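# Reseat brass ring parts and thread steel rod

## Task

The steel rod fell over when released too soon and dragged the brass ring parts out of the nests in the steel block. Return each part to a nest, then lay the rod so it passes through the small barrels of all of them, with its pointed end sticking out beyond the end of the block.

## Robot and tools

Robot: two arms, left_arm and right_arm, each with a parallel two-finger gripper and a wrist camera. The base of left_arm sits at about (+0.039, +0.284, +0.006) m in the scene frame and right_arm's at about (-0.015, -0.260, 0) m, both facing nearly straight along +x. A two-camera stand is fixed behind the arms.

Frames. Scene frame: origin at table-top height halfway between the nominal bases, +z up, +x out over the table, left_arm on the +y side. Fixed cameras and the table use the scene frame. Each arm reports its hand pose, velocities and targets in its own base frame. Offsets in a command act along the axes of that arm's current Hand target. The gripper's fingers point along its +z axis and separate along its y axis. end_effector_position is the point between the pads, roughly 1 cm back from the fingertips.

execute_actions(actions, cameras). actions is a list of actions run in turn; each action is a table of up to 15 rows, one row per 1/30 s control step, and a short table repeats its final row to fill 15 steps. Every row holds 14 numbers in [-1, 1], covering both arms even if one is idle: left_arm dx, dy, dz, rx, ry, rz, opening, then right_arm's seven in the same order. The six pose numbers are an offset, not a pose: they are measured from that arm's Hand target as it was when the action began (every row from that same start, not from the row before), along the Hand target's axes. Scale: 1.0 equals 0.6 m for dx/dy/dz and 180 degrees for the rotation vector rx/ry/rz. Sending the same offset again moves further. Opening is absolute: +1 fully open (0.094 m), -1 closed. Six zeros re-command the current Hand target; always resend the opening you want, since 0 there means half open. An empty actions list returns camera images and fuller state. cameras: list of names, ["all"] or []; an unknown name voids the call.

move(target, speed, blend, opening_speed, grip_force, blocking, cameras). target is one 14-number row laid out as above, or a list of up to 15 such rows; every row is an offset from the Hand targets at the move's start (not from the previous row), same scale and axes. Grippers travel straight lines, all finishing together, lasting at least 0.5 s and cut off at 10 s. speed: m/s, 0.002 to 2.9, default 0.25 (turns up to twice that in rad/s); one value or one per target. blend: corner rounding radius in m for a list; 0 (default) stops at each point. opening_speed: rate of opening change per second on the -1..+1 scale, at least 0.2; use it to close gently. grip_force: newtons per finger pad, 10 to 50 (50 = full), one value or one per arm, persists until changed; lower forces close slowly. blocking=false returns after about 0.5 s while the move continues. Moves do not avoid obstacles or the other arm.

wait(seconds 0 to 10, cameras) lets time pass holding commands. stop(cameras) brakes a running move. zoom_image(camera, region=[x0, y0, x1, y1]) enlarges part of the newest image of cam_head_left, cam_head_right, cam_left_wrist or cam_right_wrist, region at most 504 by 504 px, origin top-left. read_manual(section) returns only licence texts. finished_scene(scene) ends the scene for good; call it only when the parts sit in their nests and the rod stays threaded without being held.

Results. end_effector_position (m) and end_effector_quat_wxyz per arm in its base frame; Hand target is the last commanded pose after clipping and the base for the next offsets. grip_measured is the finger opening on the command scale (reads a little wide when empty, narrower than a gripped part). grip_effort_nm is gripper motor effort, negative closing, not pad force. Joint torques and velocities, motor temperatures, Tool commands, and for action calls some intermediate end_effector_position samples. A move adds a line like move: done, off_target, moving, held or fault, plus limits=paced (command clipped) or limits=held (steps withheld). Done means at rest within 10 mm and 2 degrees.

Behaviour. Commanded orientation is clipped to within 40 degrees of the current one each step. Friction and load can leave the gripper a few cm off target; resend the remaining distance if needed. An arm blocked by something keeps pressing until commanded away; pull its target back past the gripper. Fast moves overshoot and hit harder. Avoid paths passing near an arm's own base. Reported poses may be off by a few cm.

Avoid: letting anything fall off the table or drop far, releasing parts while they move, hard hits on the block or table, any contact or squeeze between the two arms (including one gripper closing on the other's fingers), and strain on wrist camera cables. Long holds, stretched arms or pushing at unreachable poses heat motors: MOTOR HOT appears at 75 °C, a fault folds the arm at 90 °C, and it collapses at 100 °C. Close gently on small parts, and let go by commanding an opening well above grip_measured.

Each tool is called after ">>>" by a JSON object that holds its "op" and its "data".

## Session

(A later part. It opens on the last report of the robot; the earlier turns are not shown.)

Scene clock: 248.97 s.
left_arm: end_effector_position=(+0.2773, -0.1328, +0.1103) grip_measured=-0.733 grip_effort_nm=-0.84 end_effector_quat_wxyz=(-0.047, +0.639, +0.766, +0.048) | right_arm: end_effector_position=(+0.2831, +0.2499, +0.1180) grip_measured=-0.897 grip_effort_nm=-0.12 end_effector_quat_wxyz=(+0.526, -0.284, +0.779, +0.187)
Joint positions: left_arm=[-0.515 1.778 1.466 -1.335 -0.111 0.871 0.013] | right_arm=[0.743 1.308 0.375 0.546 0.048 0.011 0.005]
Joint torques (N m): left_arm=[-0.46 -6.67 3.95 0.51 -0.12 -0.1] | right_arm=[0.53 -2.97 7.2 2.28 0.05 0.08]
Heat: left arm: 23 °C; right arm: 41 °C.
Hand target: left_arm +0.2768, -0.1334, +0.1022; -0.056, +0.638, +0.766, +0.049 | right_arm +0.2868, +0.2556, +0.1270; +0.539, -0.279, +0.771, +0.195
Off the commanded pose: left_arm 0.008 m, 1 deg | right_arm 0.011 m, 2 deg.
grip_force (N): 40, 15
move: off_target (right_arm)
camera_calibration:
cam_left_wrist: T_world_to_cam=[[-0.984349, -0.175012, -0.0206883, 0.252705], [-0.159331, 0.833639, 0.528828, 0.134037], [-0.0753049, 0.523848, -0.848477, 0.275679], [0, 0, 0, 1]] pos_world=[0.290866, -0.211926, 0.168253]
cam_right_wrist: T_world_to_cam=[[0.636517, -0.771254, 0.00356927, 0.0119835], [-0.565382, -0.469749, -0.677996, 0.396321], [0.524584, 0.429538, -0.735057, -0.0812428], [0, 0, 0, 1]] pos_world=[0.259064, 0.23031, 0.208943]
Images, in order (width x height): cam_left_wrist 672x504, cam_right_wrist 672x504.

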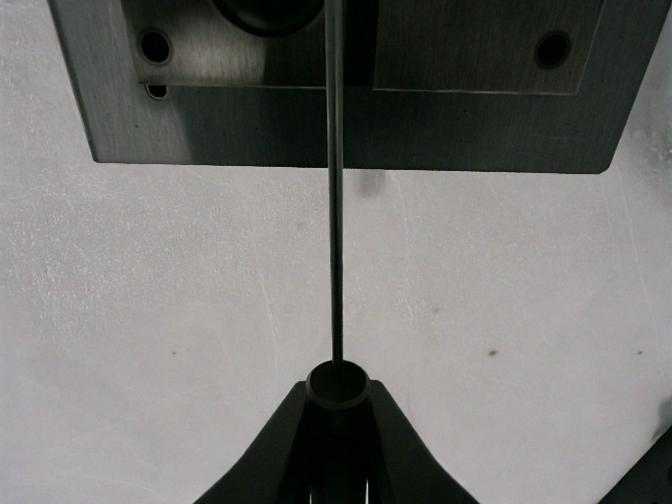

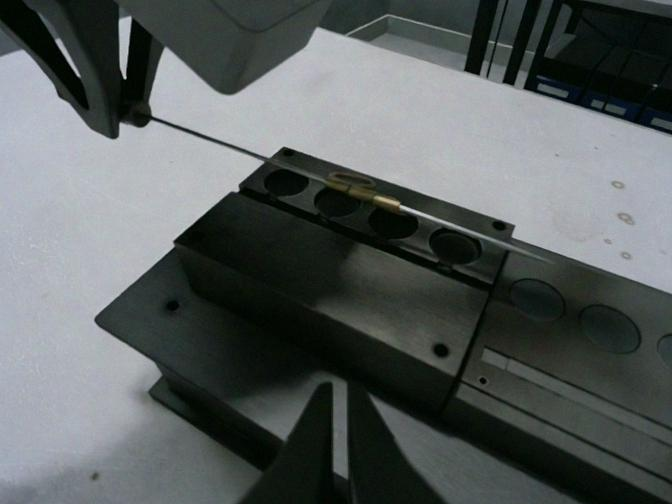

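>>> {"op": "move", "data": {"target": [0, 0, 0.0060, 0, 0, 0, -0.95, 0, 0, 0, 0, 0, 0, -0.9], "speed": 0.02, "cameras": ["cam_right_wrist", "cam_left_wrist"]}}

>>> {"op": "zoom_image", "data": {"camera": "cam_right_wrist", "region": [310, 155, 430, 245]}}

>>> {"op": "zoom_image", "data": {"camera": "cam_left_wrist", "region": [290, 0, 450, 120]}}

Scene clock: 250.30 s.
left_arm: end_effector_position=(+0.2743, -0.1320, +0.1063) grip_measured=-0.733 grip_effort_nm=-0.84 end_effector_quat_wxyz=(-0.052, +0.639, +0.766, +0.045) | right_arm: end_effector_position=(+0.2831, +0.2499, +0.1180) grip_measured=-0.897 grip_effort_nm=-0.12 end_effector_quat_wxyz=(+0.526, -0.284, +0.779, +0.187)
Joint positions: left_arm=[-0.515 1.778 1.45 -1.329 -0.107 0.871 0.013] | right_arm=[0.743 1.308 0.375 0.546 0.048 0.011 0.005]
Joint torques (N m): left_arm=[-0.25 -6.63 3.97 0.58 -0.13 -0.09] | right_arm=[0.51 -2.97 7.2 2.28 0.05 0.1]
Heat: left arm: 23 °C; right arm: 41 °C.
Hand target: left_arm +0.2767, -0.1329, +0.0986; -0.056, +0.638, +0.766, +0.049 | right_arm +0.2868, +0.2556, +0.1270; +0.539, -0.279, +0.771, +0.195
Off the commanded pose: left_arm 0.008 m, 1 deg | right_arm 0.011 m, 2 deg.
grip_force (N): 40, 15
move: off_target (right_arm)
camera_calibration:
cam_left_wrist: T_world_to_cam=[[-0.984459, -0.175344, -0.00975915, 0.248582], [-0.153594, 0.832737, 0.531938, 0.133009], [-0.0851455, 0.52517, -0.846727, 0.274305], [0, 0, 0, 1]] pos_world=[0.288504, -0.211231, 0.163935]
cam_right_wrist: T_world_to_cam=[[0.636517, -0.771254, 0.00356927, 0.0119835], [-0.565382, -0.469749, -0.677996, 0.396321], [0.524584, 0.429538, -0.735057, -0.0812428], [0, 0, 0, 1]] pos_world=[0.259064, 0.23031, 0.208943]
Images, in order (width x height): cam_left_wrist 672x504, cam_right_wrist 672x504.

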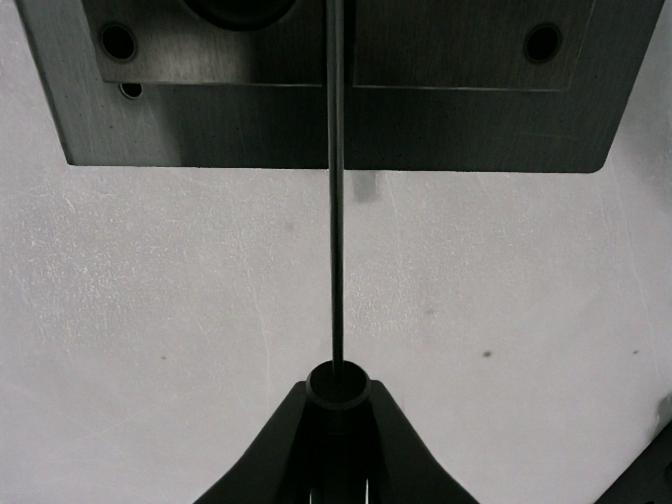

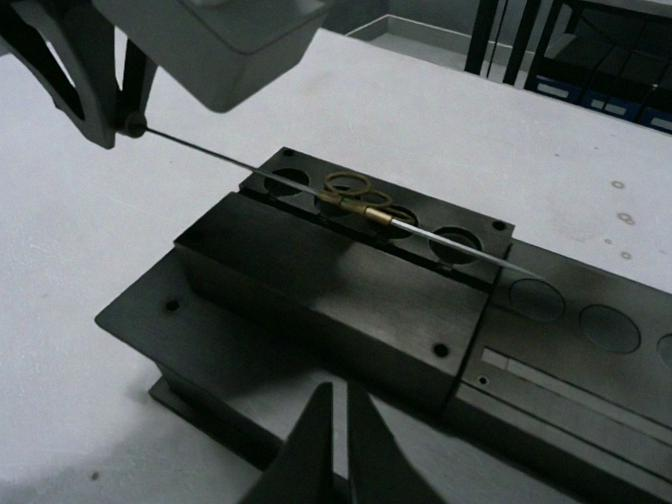

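Scaled by 4.200 from the camera's 672x504 image, which has a finer 960x720 frame.

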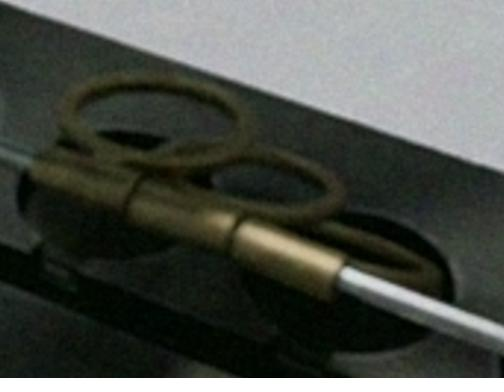

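Scaled by 3.150 from the camera's 672x504 image, which has a finer 960x720 frame.

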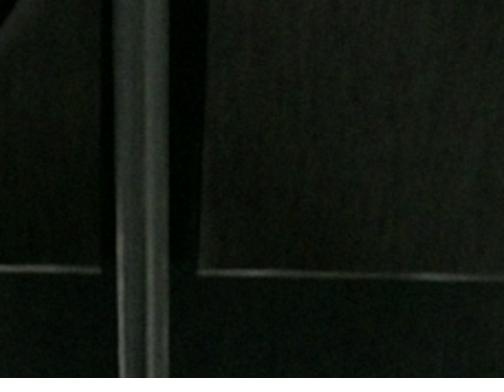

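>>> {"op": "move", "data": {"target": [-0.0025, 0.0015, 0.0060, 0, 0, 0, -0.95, 0, 0, 0, 0, 0, 0, -0.9], "speed": 0.02, "cameras": ["cam_right_wrist", "cam_left_wrist"]}}

>>> {"op": "zoom_image", "data": {"camera": "cam_right_wrist", "region": [310, 155, 430, 245]}}

>>> {"op": "zoom_image", "data": {"camera": "cam_left_wrist", "region": [290, 0, 450, 120]}}

Scene clock: 253.40 s.
left_arm: end_effector_position=(+0.2743, -0.1326, +0.1043) grip_measured=-0.733 grip_effort_nm=-0.84 end_effector_quat_wxyz=(-0.051, +0.639, +0.766, +0.044) | right_arm: end_effector_position=(+0.2831, +0.2499, +0.1180) grip_measured=-0.897 grip_effort_nm=-0.12 end_effector_quat_wxyz=(+0.526, -0.284, +0.779, +0.187)
Joint positions: left_arm=[-0.515 1.778 1.442 -1.32 -0.104 0.871 0.013] | right_arm=[0.743 1.308 0.375 0.546 0.048 0.011 0.005]
Joint torques (N m): left_arm=[-0.35 -6.19 3.85 0.68 -0.15 -0.14] | right_arm=[0.5 -2.96 7.19 2.27 0.05 0.09]
Heat: left arm: 24 °C; right arm: 41 °C.
Hand target: left_arm +0.2777, -0.1337, +0.0948; -0.056, +0.638, +0.766, +0.049 | right_arm +0.2868, +0.2556, +0.1270; +0.539, -0.279, +0.771, +0.195
Off the commanded pose: left_arm 0.010 m, 1 deg | right_arm 0.011 m, 2 deg.
grip_force (N): 40, 15
move: off_target (right_arm)
camera_calibration:
cam_left_wrist: T_world_to_cam=[[-0.984429, -0.175528, -0.00950774, 0.248408], [-0.1539, 0.834472, 0.529123, 0.135147], [-0.0849418, 0.522347, -0.848492, 0.272704], [0, 0, 0, 1]] pos_world=[0.288503, -0.21162, 0.16224]
cam_right_wrist: T_world_to_cam=[[0.636517, -0.771254, 0.00356927, 0.0119835], [-0.565382, -0.469749, -0.677996, 0.396321], [0.524584, 0.429538, -0.735057, -0.0812428], [0, 0, 0, 1]] pos_world=[0.259064, 0.23031, 0.208943]
Images, in order (width x height): cam_left_wrist 672x504, cam_right_wrist 672x504.

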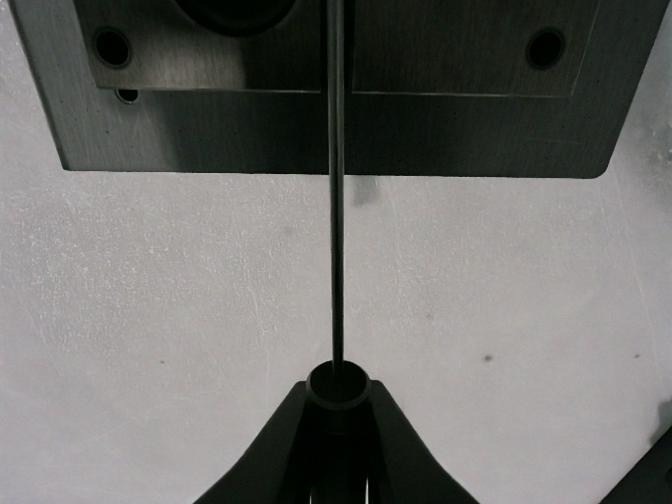

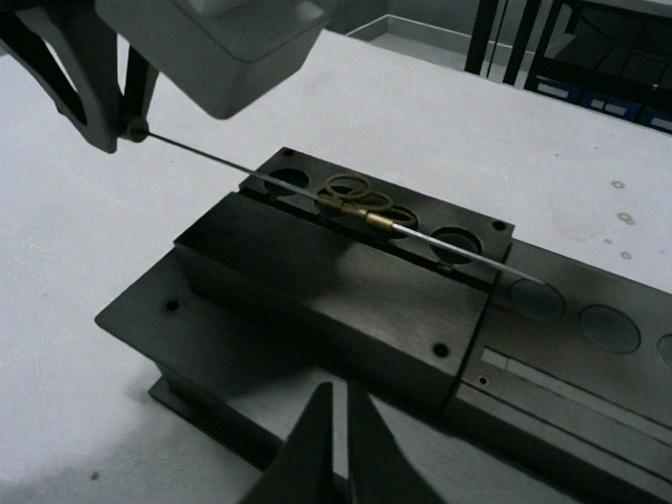

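Scaled by 4.200 from the camera's 672x504 image, which has a finer 960x720 frame.

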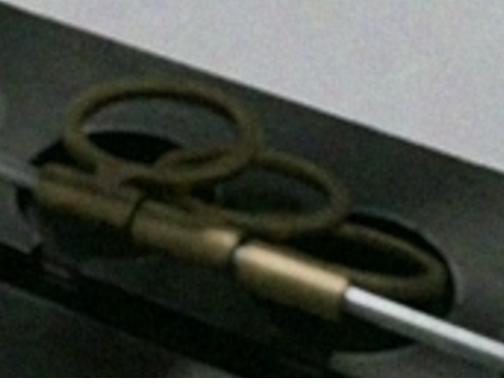

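Scaled by 3.150 from the camera's 672x504 image, which has a finer 960x720 frame.

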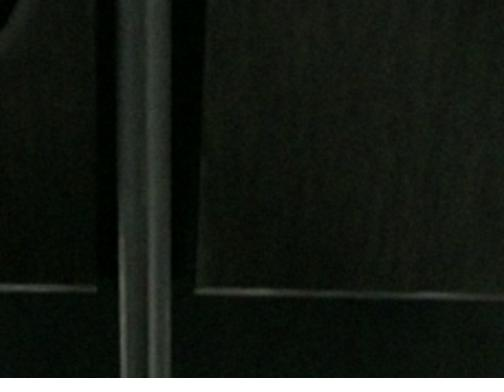

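>>> {"op": "move", "data": {"target": [0, 0.0010, 0.0060, 0, 0, 0, -0.95, 0, 0, 0, 0, 0, 0, -0.9], "speed": 0.02, "cameras": ["cam_right_wrist", "cam_left_wrist"]}}

>>> {"op": "zoom_image", "data": {"camera": "cam_right_wrist", "region": [310, 155, 430, 245]}}

>>> {"op": "zoom_image", "data": {"camera": "cam_left_wrist", "region": [290, 0, 450, 120]}}

Scene clock: 255.10 s.
left_arm: end_effector_position=(+0.2731, -0.1321, +0.0990) grip_measured=-0.733 grip_effort_nm=-0.84 end_effector_quat_wxyz=(-0.056, +0.639, +0.766, +0.042) | right_arm: end_effector_position=(+0.2831, +0.2499, +0.1180) grip_measured=-0.897 grip_effort_nm=-0.12 end_effector_quat_wxyz=(+0.526, -0.284, +0.779, +0.187)
Joint positions: left_arm=[-0.515 1.785 1.429 -1.31 -0.103 0.872 0.013] | right_arm=[0.743 1.308 0.375 0.546 0.048 0.011 0.005]
Joint torques (N m): left_arm=[-0.14 -6.28 4.22 0.68 -0.17 -0.08] | right_arm=[0.54 -2.95 7.2 2.27 0.06 0.09]
Heat: left arm: 24 °C; right arm: 41 °C.
Hand target: left_arm +0.2782, -0.1331, +0.0913; -0.056, +0.638, +0.766, +0.049 | right_arm +0.2868, +0.2556, +0.1270; +0.539, -0.279, +0.771, +0.195
Off the commanded pose: left_arm 0.009 m, 1 deg | right_arm 0.011 m, 2 deg.
grip_force (N): 40, 15
move: off_target (right_arm)
camera_calibration:
cam_left_wrist: T_world_to_cam=[[-0.984522, -0.175258, -0.000545533, 0.246427], [-0.148438, 0.832196, 0.534244, 0.135031], [-0.0931765, 0.526056, -0.84533, 0.27022], [0, 0, 0, 1]] pos_world=[0.287834, -0.211335, 0.15642]
cam_right_wrist: T_world_to_cam=[[0.636517, -0.771254, 0.00356927, 0.0119835], [-0.565382, -0.469749, -0.677996, 0.396321], [0.524584, 0.429538, -0.735057, -0.0812428], [0, 0, 0, 1]] pos_world=[0.259064, 0.23031, 0.208943]
Images, in order (width x height): cam_left_wrist 672x504, cam_right_wrist 672x504.

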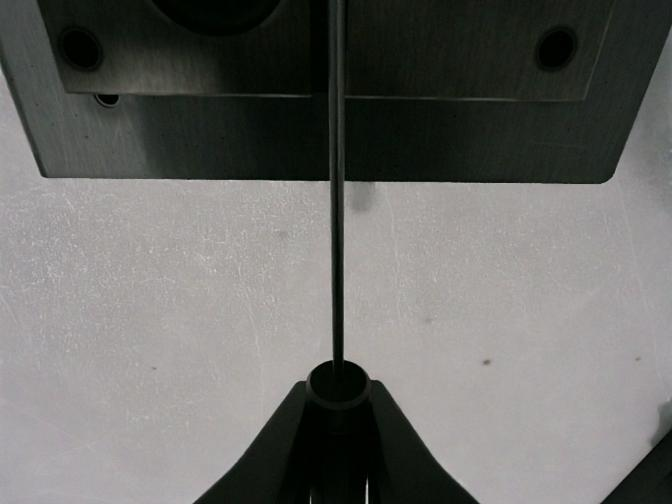

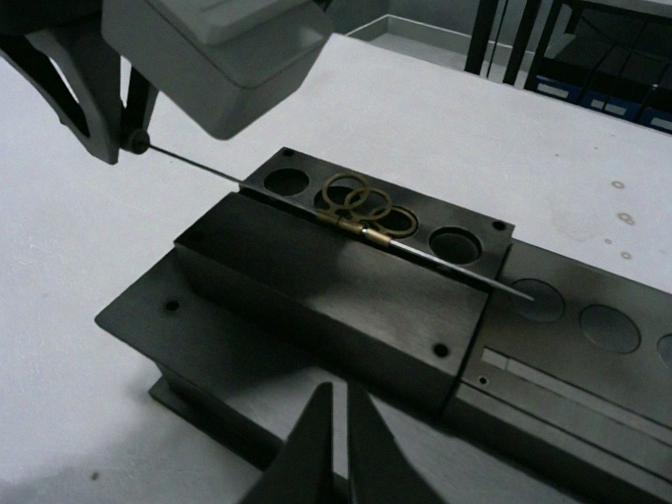

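Scaled by 4.200 from the camera's 672x504 image, which has a finer 960x720 frame.

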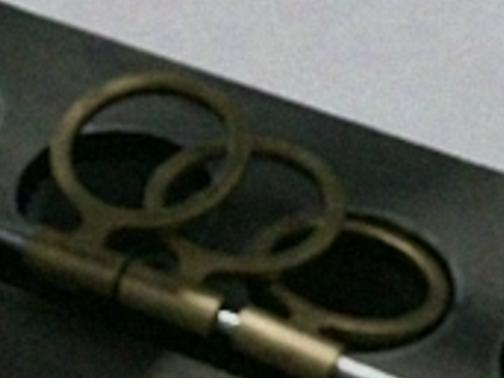

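Scaled by 3.150 from the camera's 672x504 image, which has a finer 960x720 frame.

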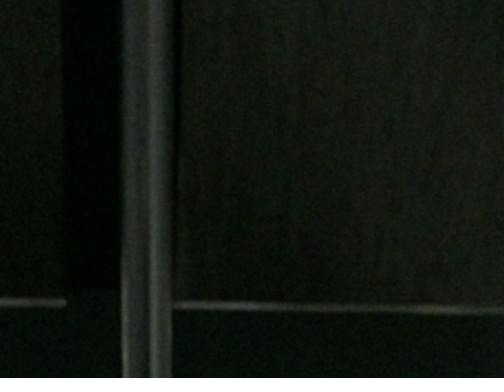

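>>> {"op": "move", "data": {"target": [0.0082, 0, -0.0090, 0, 0, 0, -0.95, 0, 0, 0, 0, 0, 0, -0.9], "speed": 0.02, "cameras": ["cam_right_wrist", "cam_left_wrist"]}}

>>> {"op": "zoom_image", "data": {"camera": "cam_right_wrist", "region": [300, 160, 420, 250]}}

>>> {"op": "zoom_image", "data": {"camera": "cam_left_wrist", "region": [290, 0, 450, 120]}}

Scene clock: 260.93 s.
left_arm: end_effector_position=(+0.2731, -0.1321, +0.0990) grip_measured=-0.733 grip_effort_nm=-0.84 end_effector_quat_wxyz=(-0.056, +0.640, +0.765, +0.042) | right_arm: end_effector_position=(+0.2831, +0.2499, +0.1180) grip_measured=-0.897 grip_effort_nm=-0.12 end_effector_quat_wxyz=(+0.526, -0.284, +0.779, +0.187)
Joint positions: left_arm=[-0.515 1.785 1.429 -1.31 -0.103 0.873 0.013] | right_arm=[0.743 1.308 0.375 0.546 0.048 0.011 0.005]
Joint torques (N m): left_arm=[0.53 -7.51 4.62 0.47 -0.16 0.05] | right_arm=[0.5 -2.97 7.23 2.28 0.06 0.09]
Heat: left arm: 24 °C; right arm: 41 °C.
Hand target: left_arm +0.2775, -0.1291, +0.0974; -0.056, +0.638, +0.766, +0.049 | right_arm +0.2868, +0.2556, +0.1270; +0.539, -0.279, +0.771, +0.195
Off the commanded pose: left_arm 0.006 m, 1 deg | right_arm 0.011 m, 2 deg.
grip_force (N): 40, 15
move: off_target (right_arm)
camera_calibration:
cam_left_wrist: T_world_to_cam=[[-0.984842, -0.173451, -0.00020915, 0.24673], [-0.146734, 0.8325, 0.534241, 0.134676], [-0.0924907, 0.526174, -0.845332, 0.270092], [0, 0, 0, 1]] pos_world=[0.287733, -0.211437, 0.156419]
cam_right_wrist: T_world_to_cam=[[0.636517, -0.771254, 0.00356927, 0.0119835], [-0.565382, -0.469749, -0.677996, 0.396321], [0.524584, 0.429538, -0.735057, -0.0812428], [0, 0, 0, 1]] pos_world=[0.259064, 0.23031, 0.208943]
Images, in order (width x height): cam_left_wrist 672x504, cam_right_wrist 672x504.

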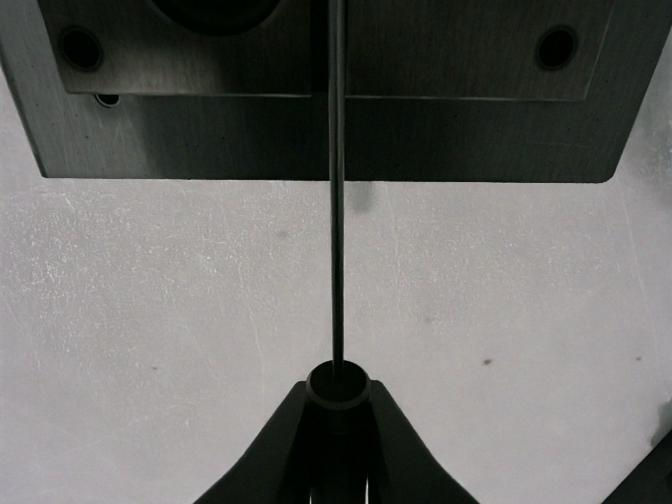

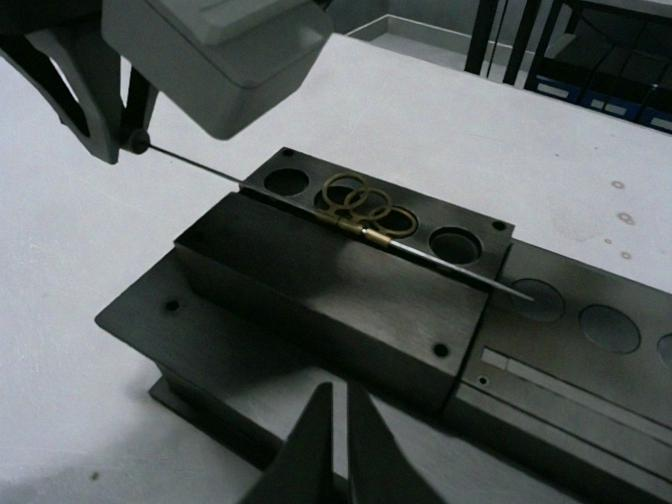

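Scaled by 4.200 from the camera's 672x504 image, which has a finer 960x720 frame.

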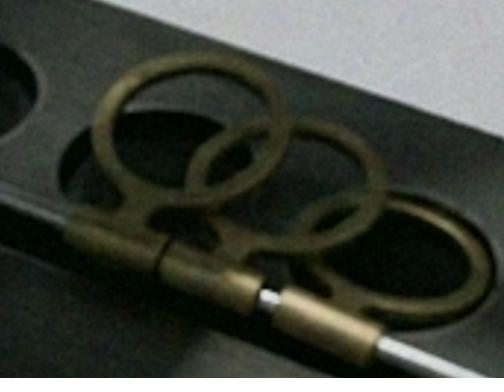

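Scaled by 3.150 from the camera's 672x504 image, which has a finer 960x720 frame.

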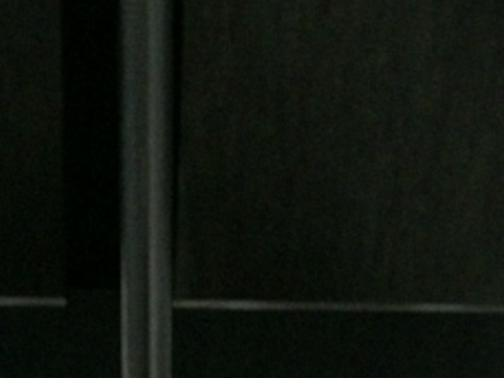

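>>> {"op": "move", "data": {"target": [0.0060, 0, -0.0020, 0, 0, 0, -0.95, 0, 0, 0, 0, 0, 0, -0.9], "speed": 0.02, "cameras": ["cam_right_wrist", "cam_left_wrist"]}}

>>> {"op": "zoom_image", "data": {"camera": "cam_right_wrist", "region": [300, 160, 420, 250]}}

Scene clock: 262.30 s.
left_arm: end_effector_position=(+0.2736, -0.1309, +0.0990) grip_measured=-0.733 grip_effort_nm=-0.84 end_effector_quat_wxyz=(-0.056, +0.643, +0.763, +0.042) | right_arm: end_effector_position=(+0.2831, +0.2499, +0.1180) grip_measured=-0.897 grip_effort_nm=-0.12 end_effector_quat_wxyz=(+0.526, -0.284, +0.779, +0.187)
Joint positions: left_arm=[-0.511 1.785 1.429 -1.31 -0.104 0.884 0.013] | right_arm=[0.743 1.308 0.375 0.546 0.048 0.011 0.005]
Joint torques (N m): left_arm=[0.88 -8.27 4.38 0.36 -0.16 -0.05] | right_arm=[0.5 -2.99 7.2 2.28 0.05 0.09]
Heat: left arm: 24 °C; right arm: 41 °C.
Hand target: left_arm +0.2769, -0.1257, +0.0991; -0.056, +0.638, +0.766, +0.049 | right_arm +0.2868, +0.2556, +0.1270; +0.539, -0.279, +0.771, +0.195
Off the commanded pose: left_arm 0.006 m, 1 deg | right_arm 0.011 m, 2 deg.
grip_force (N): 40, 15
move: off_target (right_arm)
camera_calibration:
cam_left_wrist: T_world_to_cam=[[-0.985941, -0.167095, 0.000721688, 0.24852], [-0.140825, 0.833246, 0.534668, 0.132173], [-0.0899414, 0.527049, -0.845062, 0.268933], [0, 0, 0, 1]] pos_world=[0.287827, -0.210347, 0.156418]
cam_right_wrist: T_world_to_cam=[[0.636517, -0.771254, 0.00356927, 0.0119835], [-0.565382, -0.469749, -0.677996, 0.396321], [0.524584, 0.429538, -0.735057, -0.0812428], [0, 0, 0, 1]] pos_world=[0.259064, 0.23031, 0.208943]
Images, in order (width x height): cam_left_wrist 672x504, cam_right_wrist 672x504.

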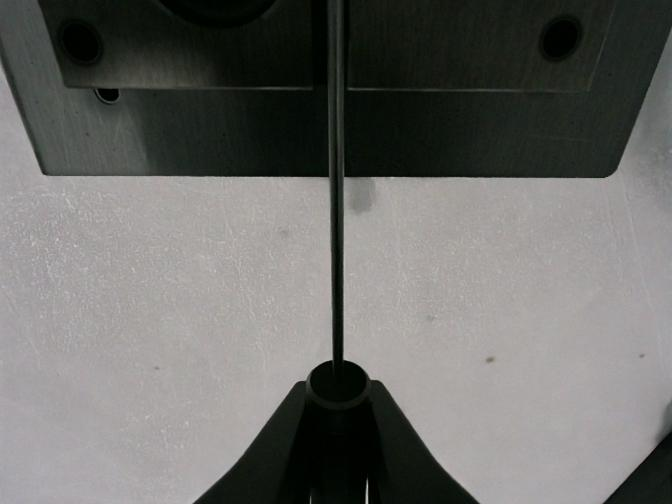

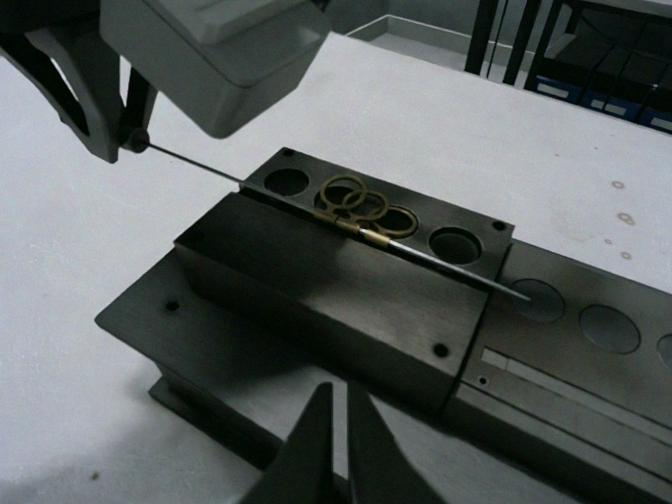

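Scaled by 4.200 from the camera's 672x504 image, which has a finer 960x720 frame.

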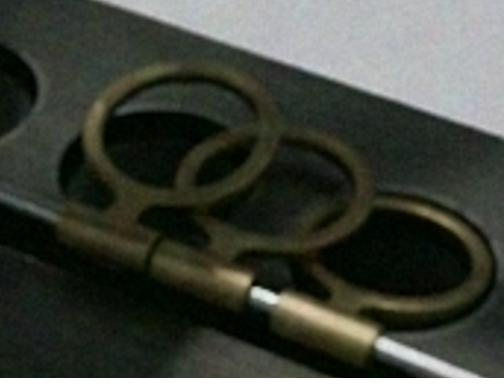

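>>> {"op": "move", "data": {"target": [0.0060, 0, 0.0, 0, 0, 0, -0.95, 0, 0, 0, 0, 0, 0, -0.9], "speed": 0.02, "cameras": ["cam_right_wrist", "cam_left_wrist"]}}

>>> {"op": "zoom_image", "data": {"camera": "cam_right_wrist", "region": [300, 160, 420, 250]}}

>>> {"op": "zoom_image", "data": {"camera": "cam_left_wrist", "region": [290, 0, 450, 120]}}

Scene clock: 264.13 s.
left_arm: end_effector_position=(+0.2736, -0.1281, +0.0980) grip_measured=-0.733 grip_effort_nm=-0.84 end_effector_quat_wxyz=(-0.059, +0.644, +0.762, +0.041) | right_arm: end_effector_position=(+0.2831, +0.2499, +0.1180) grip_measured=-0.897 grip_effort_nm=-0.12 end_effector_quat_wxyz=(+0.526, -0.284, +0.779, +0.187)
Joint positions: left_arm=[-0.503 1.785 1.425 -1.31 -0.104 0.895 0.013] | right_arm=[0.743 1.308 0.375 0.546 0.048 0.011 0.005]
Joint torques (N m): left_arm=[1.24 -8.96 3.99 0.42 -0.15 -0.07] | right_arm=[0.51 -2.95 7.21 2.27 0.05 0.1]
Heat: left arm: 24 °C; right arm: 42 °C.
Hand target: left_arm +0.2762, -0.1222, +0.0996; -0.056, +0.638, +0.766, +0.049 | right_arm +0.2868, +0.2556, +0.1270; +0.539, -0.279, +0.771, +0.195
Off the commanded pose: left_arm 0.007 m, 1 deg | right_arm 0.011 m, 2 deg.
grip_force (N): 40, 15
move: off_target (right_arm)
camera_calibration:
cam_left_wrist: T_world_to_cam=[[-0.986426, -0.164105, 0.00584074, 0.24895], [-0.13535, 0.832692, 0.53694, 0.128537], [-0.0929778, 0.528861, -0.8436, 0.267518], [0, 0, 0, 1]] pos_world=[0.287841, -0.207657, 0.155207]
cam_right_wrist: T_world_to_cam=[[0.636517, -0.771254, 0.00356927, 0.0119835], [-0.565382, -0.469749, -0.677996, 0.396321], [0.524584, 0.429538, -0.735057, -0.0812428], [0, 0, 0, 1]] pos_world=[0.259064, 0.23031, 0.208943]
Images, in order (width x height): cam_left_wrist 672x504, cam_right_wrist 672x504.

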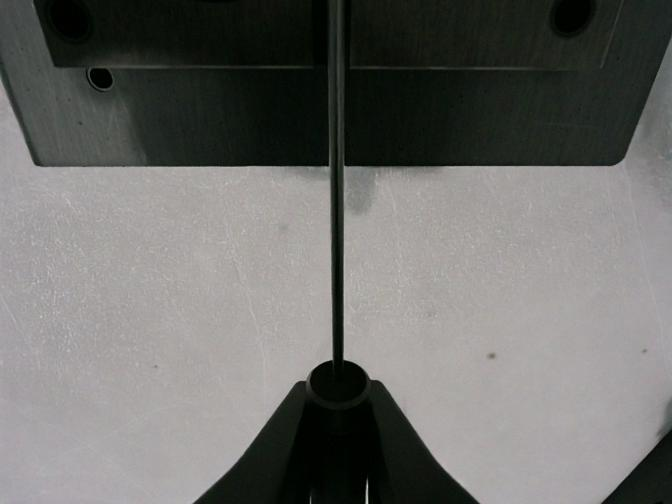

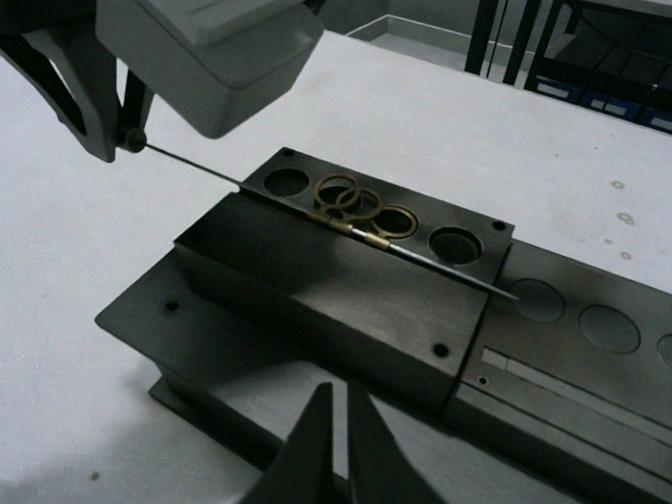

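Scaled by 4.200 from the camera's 672x504 image, which has a finer 960x720 frame.

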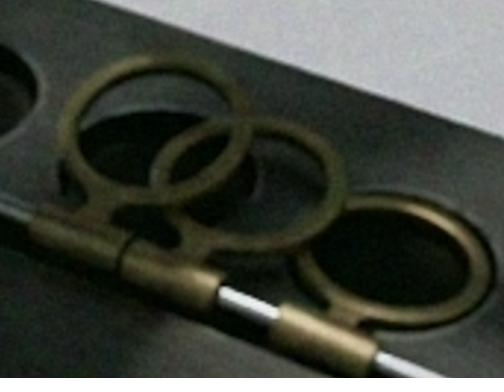

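Scaled by 3.150 from the camera's 672x504 image, which has a finer 960x720 frame.

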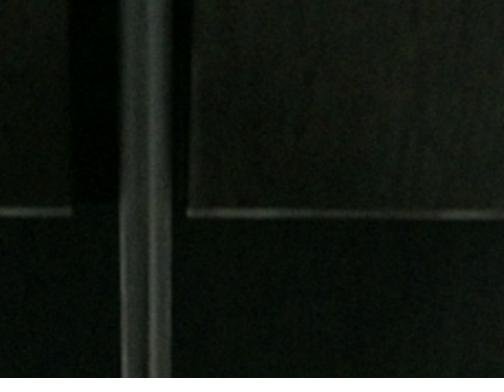

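>>> {"op": "move", "data": {"target": [0.0080, 0.0005, -0.0025, 0, 0, 0, -0.95, 0, 0, 0, 0, 0, 0, -0.9], "speed": 0.02, "cameras": ["cam_right_wrist", "cam_left_wrist"]}}

>>> {"op": "zoom_image", "data": {"camera": "cam_right_wrist", "region": [290, 160, 410, 250]}}

>>> {"op": "zoom_image", "data": {"camera": "cam_left_wrist", "region": [290, 0, 450, 120]}}

Scene clock: 266.90 s.
left_arm: end_effector_position=(+0.2738, -0.1246, +0.0970) grip_measured=-0.733 grip_effort_nm=-0.84 end_effector_quat_wxyz=(-0.062, +0.645, +0.761, +0.040) | right_arm: end_effector_position=(+0.2831, +0.2499, +0.1180) grip_measured=-0.897 grip_effort_nm=-0.12 end_effector_quat_wxyz=(+0.526, -0.284, +0.779, +0.187)
Joint positions: left_arm=[-0.492 1.785 1.42 -1.31 -0.104 0.909 0.013] | right_arm=[0.743 1.308 0.375 0.546 0.048 0.011 0.005]
Joint torques (N m): left_arm=[1.06 -9.81 4.12 0.36 -0.17 -0.1] | right_arm=[0.5 -2.96 7.2 2.28 0.05 0.09]
Heat: left arm: 24 °C; right arm: 42 °C.
Hand target: left_arm +0.2758, -0.1177, +0.1019; -0.056, +0.638, +0.766, +0.049 | right_arm +0.2868, +0.2556, +0.1270; +0.539, -0.279, +0.771, +0.195
Off the commanded pose: left_arm 0.009 m, 2 deg | right_arm 0.011 m, 2 deg.
grip_force (N): 40, 15
move: off_target (right_arm)
camera_calibration:
cam_left_wrist: T_world_to_cam=[[-0.986905, -0.160888, 0.0115286, 0.249744], [-0.129382, 0.832271, 0.53906, 0.124328], [-0.096323, 0.53051, -0.842188, 0.265732], [0, 0, 0, 1]] pos_world=[0.288156, -0.204267, 0.153896]
cam_right_wrist: T_world_to_cam=[[0.636517, -0.771254, 0.00356927, 0.0119835], [-0.565382, -0.469749, -0.677996, 0.396321], [0.524584, 0.429538, -0.735057, -0.0812428], [0, 0, 0, 1]] pos_world=[0.259064, 0.23031, 0.208943]
Images, in order (width x height): cam_left_wrist 672x504, cam_right_wrist 672x504.

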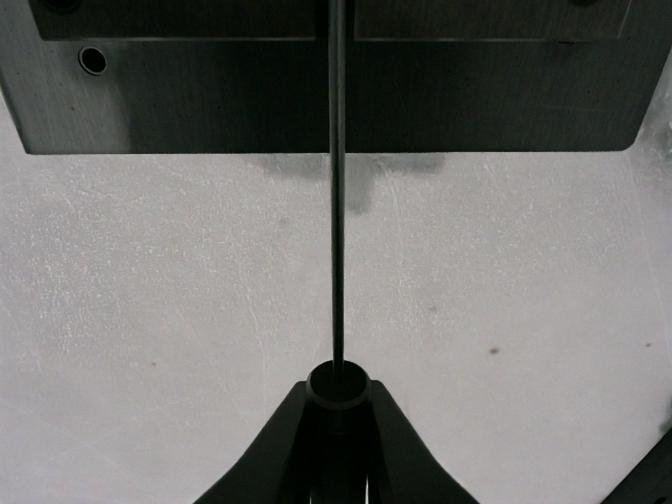

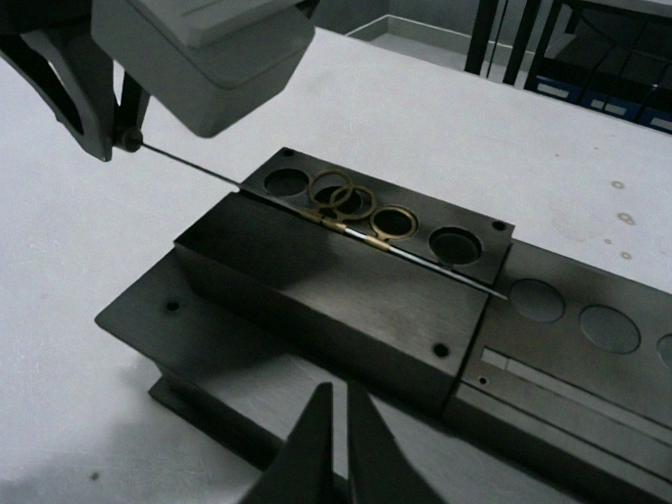

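Scaled by 4.200 from the camera's 672x504 image, which has a finer 960x720 frame.

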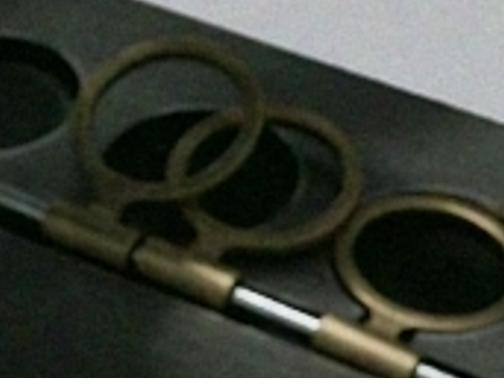

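Scaled by 3.150 from the camera's 672x504 image, which has a finer 960x720 frame.

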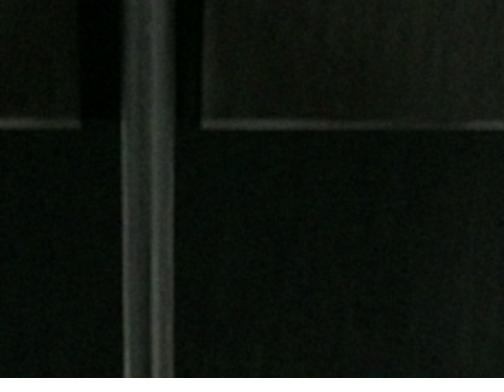

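>>> {"op": "move", "data": {"target": [0.0065, 0.0005, -0.0020, 0, 0, 0, -0.95, 0, 0, 0, 0, 0, 0, -0.9], "speed": 0.02, "cameras": ["cam_right_wrist", "cam_left_wrist"]}}

>>> {"op": "zoom_image", "data": {"camera": "cam_right_wrist", "region": [290, 160, 410, 250]}}

>>> {"op": "zoom_image", "data": {"camera": "cam_left_wrist", "region": [290, 0, 450, 120]}}

Scene clock: 269.87 s.
left_arm: end_effector_position=(+0.2744, -0.1222, +0.0970) grip_measured=-0.733 grip_effort_nm=-0.84 end_effector_quat_wxyz=(-0.063, +0.647, +0.759, +0.039) | right_arm: end_effector_position=(+0.2831, +0.2499, +0.1180) grip_measured=-0.897 grip_effort_nm=-0.12 end_effector_quat_wxyz=(+0.526, -0.284, +0.779, +0.187)
Joint positions: left_arm=[-0.484 1.785 1.42 -1.312 -0.104 0.922 0.013] | right_arm=[0.743 1.308 0.375 0.546 0.048 0.011 0.005]
Joint torques (N m): left_arm=[1.29 -10.5 3.84 0.29 -0.2 -0.09] | right_arm=[0.51 -2.99 7.19 2.28 0.05 0.09]
Heat: left arm: 24 °C; right arm: 42 °C.
Hand target: left_arm +0.2753, -0.1141, +0.1036; -0.056, +0.638, +0.766, +0.049 | right_arm +0.2868, +0.2556, +0.1270; +0.539, -0.279, +0.771, +0.195
Off the commanded pose: left_arm 0.011 m, 2 deg | right_arm 0.011 m, 2 deg.
grip_force (N): 40, 15
move: off_target (left_arm, right_arm)
camera_calibration:
cam_left_wrist: T_world_to_cam=[[-0.987674, -0.155808, 0.0149584, 0.251133], [-0.123186, 0.832709, 0.539834, 0.120646], [-0.0965668, 0.531338, -0.841638, 0.264693], [0, 0, 0, 1]] pos_world=[0.28846, -0.201976, 0.153891]
cam_right_wrist: T_world_to_cam=[[0.636517, -0.771254, 0.00356927, 0.0119835], [-0.565382, -0.469749, -0.677996, 0.396321], [0.524584, 0.429538, -0.735057, -0.0812428], [0, 0, 0, 1]] pos_world=[0.259064, 0.23031, 0.208943]
Images, in order (width x height): cam_left_wrist 672x504, cam_right_wrist 672x504.

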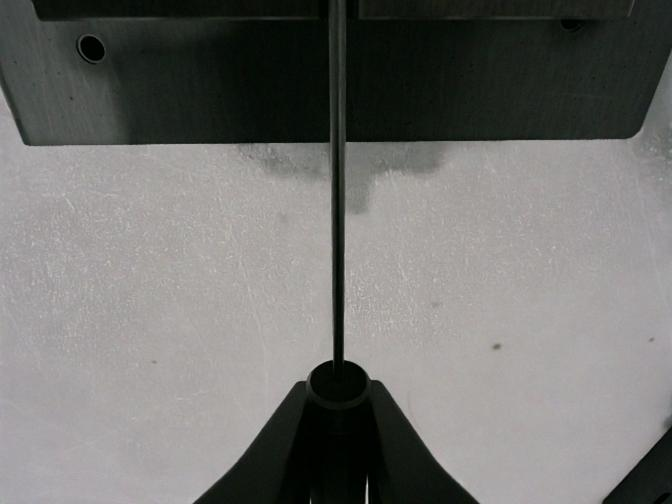

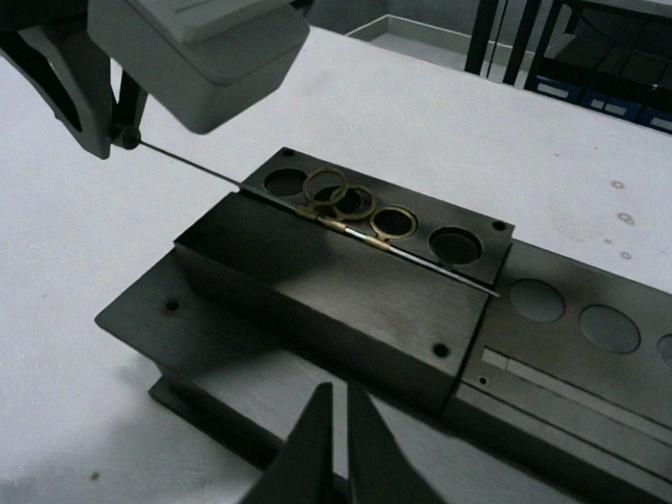

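Scaled by 4.200 from the camera's 672x504 image, which has a finer 960x720 frame.

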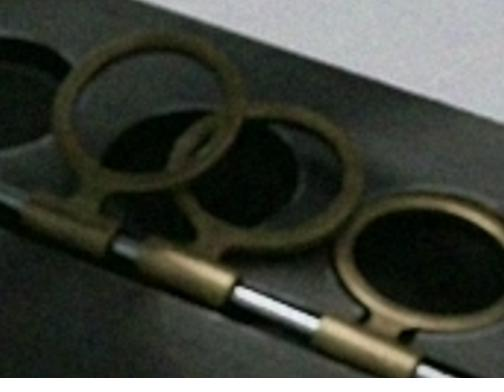

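Scaled by 3.150 from the camera's 672x504 image, which has a finer 960x720 frame.

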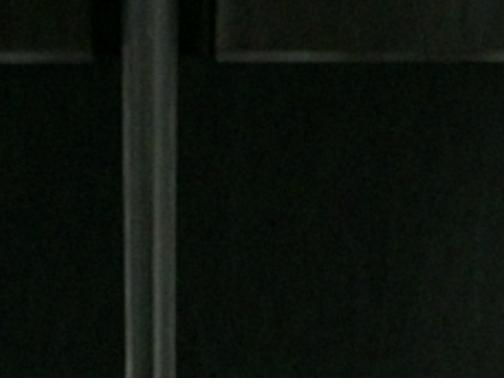

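>>> {"op": "move", "data": {"target": [0.0008, 0, -0.0050, 0, 0, 0, -0.95, 0, 0, 0, 0, 0, 0, -0.9], "speed": 0.02, "cameras": ["cam_right_wrist"]}}

>>> {"op": "zoom_image", "data": {"camera": "cam_right_wrist", "region": [290, 160, 410, 250]}}

Scene clock: 272.33 s.
left_arm: end_effector_position=(+0.2736, -0.1210, +0.0972) grip_measured=-0.733 grip_effort_nm=-0.84 end_effector_quat_wxyz=(-0.065, +0.646, +0.759, +0.038) | right_arm: end_effector_position=(+0.2831, +0.2499, +0.1180) grip_measured=-0.897 grip_effort_nm=-0.12 end_effector_quat_wxyz=(+0.526, -0.284, +0.779, +0.187)
Joint positions: left_arm=[-0.482 1.785 1.42 -1.317 -0.104 0.922 0.013] | right_arm=[0.743 1.308 0.375 0.546 0.048 0.011 0.005]
Joint torques (N m): left_arm=[1.18 -10.58 4.52 0.21 -0.2 -0.13] | right_arm=[0.51 -2.99 7.21 2.28 0.05 0.09]
Heat: left arm: 24 °C; right arm: 42 °C.
Hand target: left_arm +0.2754, -0.1140, +0.1067; -0.056, +0.638, +0.766, +0.049 | right_arm +0.2868, +0.2556, +0.1270; +0.539, -0.279, +0.771, +0.195
Off the commanded pose: left_arm 0.012 m, 2 deg | right_arm 0.011 m, 2 deg.
grip_force (N): 40, 15
move: off_target (left_arm, right_arm)
camera_calibration:
cam_right_wrist: T_world_to_cam=[[0.636517, -0.771254, 0.00356927, 0.0119835], [-0.565382, -0.469749, -0.677996, 0.396321], [0.524584, 0.429538, -0.735057, -0.0812428], [0, 0, 0, 1]] pos_world=[0.259064, 0.23031, 0.208943]
Images, in order (width x height): cam_right_wrist 672x504.

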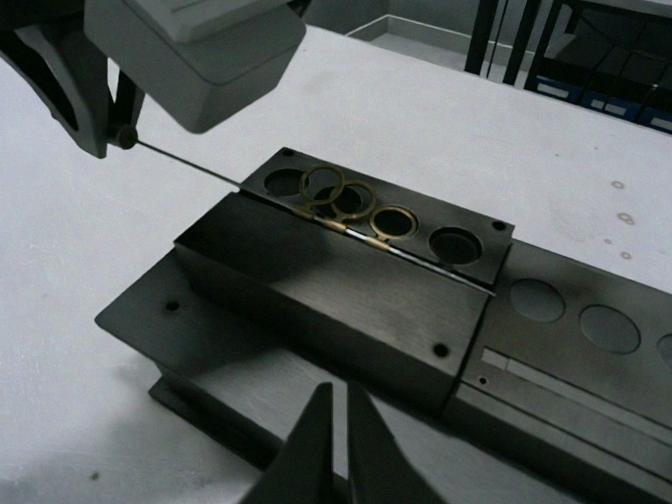

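Scaled by 4.200 from the camera's 672x504 image, which has a finer 960x720 frame.

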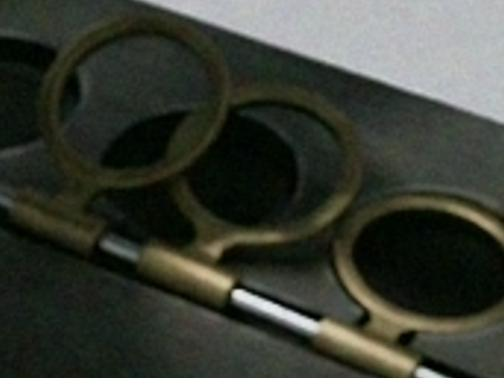

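>>> {"op": "move", "data": {"target": [0, 0, 0, 0, -0.0075, -0.0040, -0.95, 0, 0, 0, 0, 0, 0, -0.9], "speed": 0.02, "cameras": ["cam_right_wrist"]}}

>>> {"op": "zoom_image", "data": {"camera": "cam_right_wrist", "region": [290, 160, 410, 250]}}

Scene clock: 276.13 s.
left_arm: end_effector_position=(+0.2723, -0.1195, +0.0987) grip_measured=-0.733 grip_effort_nm=-0.84 end_effector_quat_wxyz=(-0.062, +0.643, +0.763, +0.033) | right_arm: end_effector_position=(+0.2831, +0.2499, +0.1180) grip_measured=-0.897 grip_effort_nm=-0.12 end_effector_quat_wxyz=(+0.526, -0.284, +0.779, +0.187)
Joint positions: left_arm=[-0.473 1.773 1.413 -1.317 -0.092 0.924 0.013] | right_arm=[0.743 1.308 0.375 0.546 0.048 0.011 0.005]
Joint torques (N m): left_arm=[1.13 -10.99 3.99 0.44 -0.15 -0.11] | right_arm=[0.53 -2.96 7.19 2.28 0.05 0.09]
Heat: left arm: 24 °C; right arm: 42 °C.
Hand target: left_arm +0.2754, -0.1140, +0.1067; -0.046, +0.634, +0.771, +0.042 | right_arm +0.2868, +0.2556, +0.1270; +0.539, -0.279, +0.771, +0.195
Off the commanded pose: left_arm 0.010 m, 3 deg | right_arm 0.011 m, 2 deg.
grip_force (N): 40, 15
move: off_target (left_arm, right_arm)
camera_calibration:
cam_right_wrist: T_world_to_cam=[[0.636517, -0.771254, 0.00356927, 0.0119835], [-0.565382, -0.469749, -0.677996, 0.396321], [0.524584, 0.429538, -0.735057, -0.0812428], [0, 0, 0, 1]] pos_world=[0.259064, 0.23031, 0.208943]
Images, in order (width x height): cam_right_wrist 672x504.

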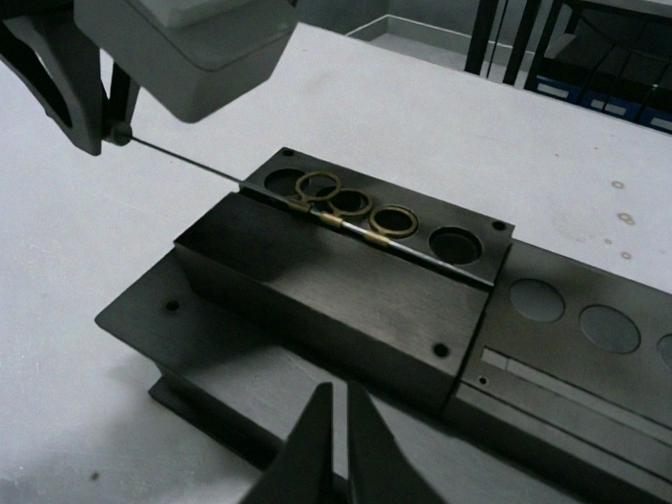

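Scaled by 4.200 from the camera's 672x504 image, which has a finer 960x720 frame.

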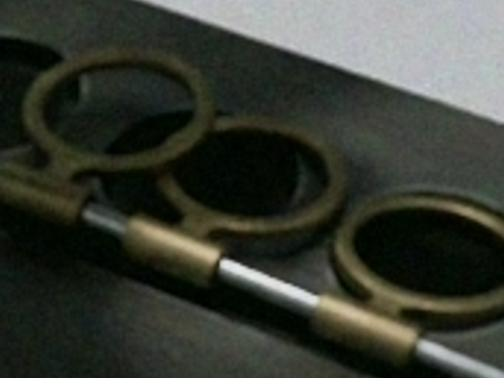

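>>> {"op": "move", "data": {"target": [0.0050, 0.0010, 0.0005, 0, 0, 0, -0.95, 0, 0, 0, 0, 0, 0, -0.9], "speed": 0.02, "cameras": ["cam_right_wrist", "cam_left_wrist"]}}

>>> {"op": "zoom_image", "data": {"camera": "cam_right_wrist", "region": [280, 160, 400, 250]}}

>>> {"op": "zoom_image", "data": {"camera": "cam_left_wrist", "region": [290, 0, 450, 120]}}

Scene clock: 278.63 s.
left_arm: end_effector_position=(+0.2717, -0.1171, +0.0989) grip_measured=-0.733 grip_effort_nm=-0.84 end_effector_quat_wxyz=(-0.062, +0.643, +0.763, +0.031) | right_arm: end_effector_position=(+0.2831, +0.2499, +0.1180) grip_measured=-0.897 grip_effort_nm=-0.12 end_effector_quat_wxyz=(+0.526, -0.284, +0.779, +0.187)
Joint positions: left_arm=[-0.465 1.768 1.408 -1.317 -0.089 0.931 0.013] | right_arm=[0.743 1.308 0.375 0.546 0.048 0.011 0.005]
Joint torques (N m): left_arm=[1.28 -10.66 4.14 0.42 -0.2 -0.08] | right_arm=[0.5 -2.99 7.2 2.27 0.05 0.09]
Heat: left arm: 24 °C; right arm: 42 °C.
Hand target: left_arm +0.2754, -0.1110, +0.1067; -0.046, +0.634, +0.771, +0.042 | right_arm +0.2868, +0.2556, +0.1270; +0.539, -0.279, +0.771, +0.195
Off the commanded pose: left_arm 0.011 m, 3 deg | right_arm 0.011 m, 2 deg.
grip_force (N): 40, 15
move: off_target (left_arm, right_arm)
camera_calibration:
cam_left_wrist: T_world_to_cam=[[-0.985408, -0.168439, 0.0244982, 0.246268], [-0.130061, 0.837973, 0.529986, 0.118439], [-0.109799, 0.519066, -0.847653, 0.266148], [0, 0, 0, 1]] pos_world=[0.287302, -0.195915, 0.156797]
cam_right_wrist: T_world_to_cam=[[0.636517, -0.771254, 0.00356927, 0.0119835], [-0.565382, -0.469749, -0.677996, 0.396321], [0.524584, 0.429538, -0.735057, -0.0812428], [0, 0, 0, 1]] pos_world=[0.259064, 0.23031, 0.208943]
Images, in order (width x height): cam_left_wrist 672x504, cam_right_wrist 672x504.

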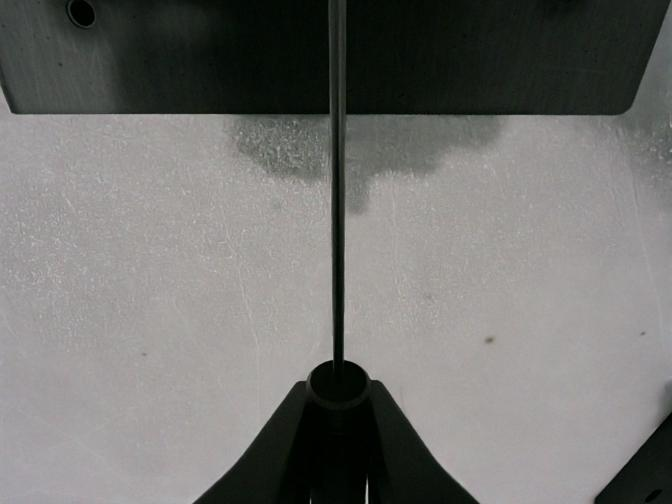

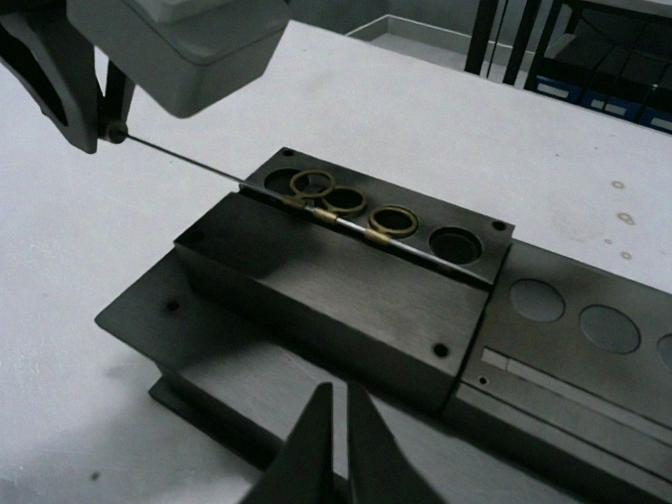

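Scaled by 4.200 from the camera's 672x504 image, which has a finer 960x720 frame.

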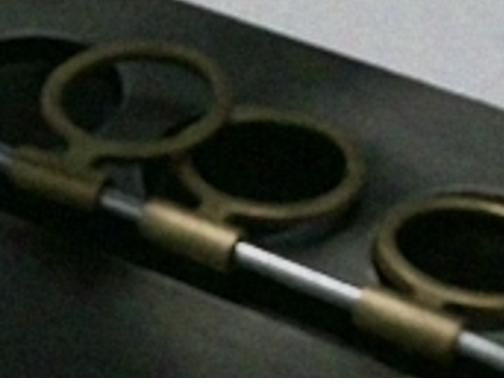

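Scaled by 3.150 from the camera's 672x504 image, which has a finer 960x720 frame.

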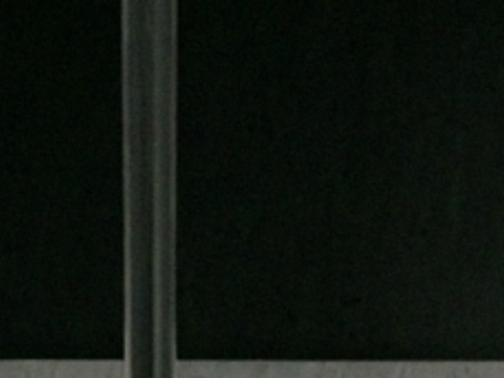

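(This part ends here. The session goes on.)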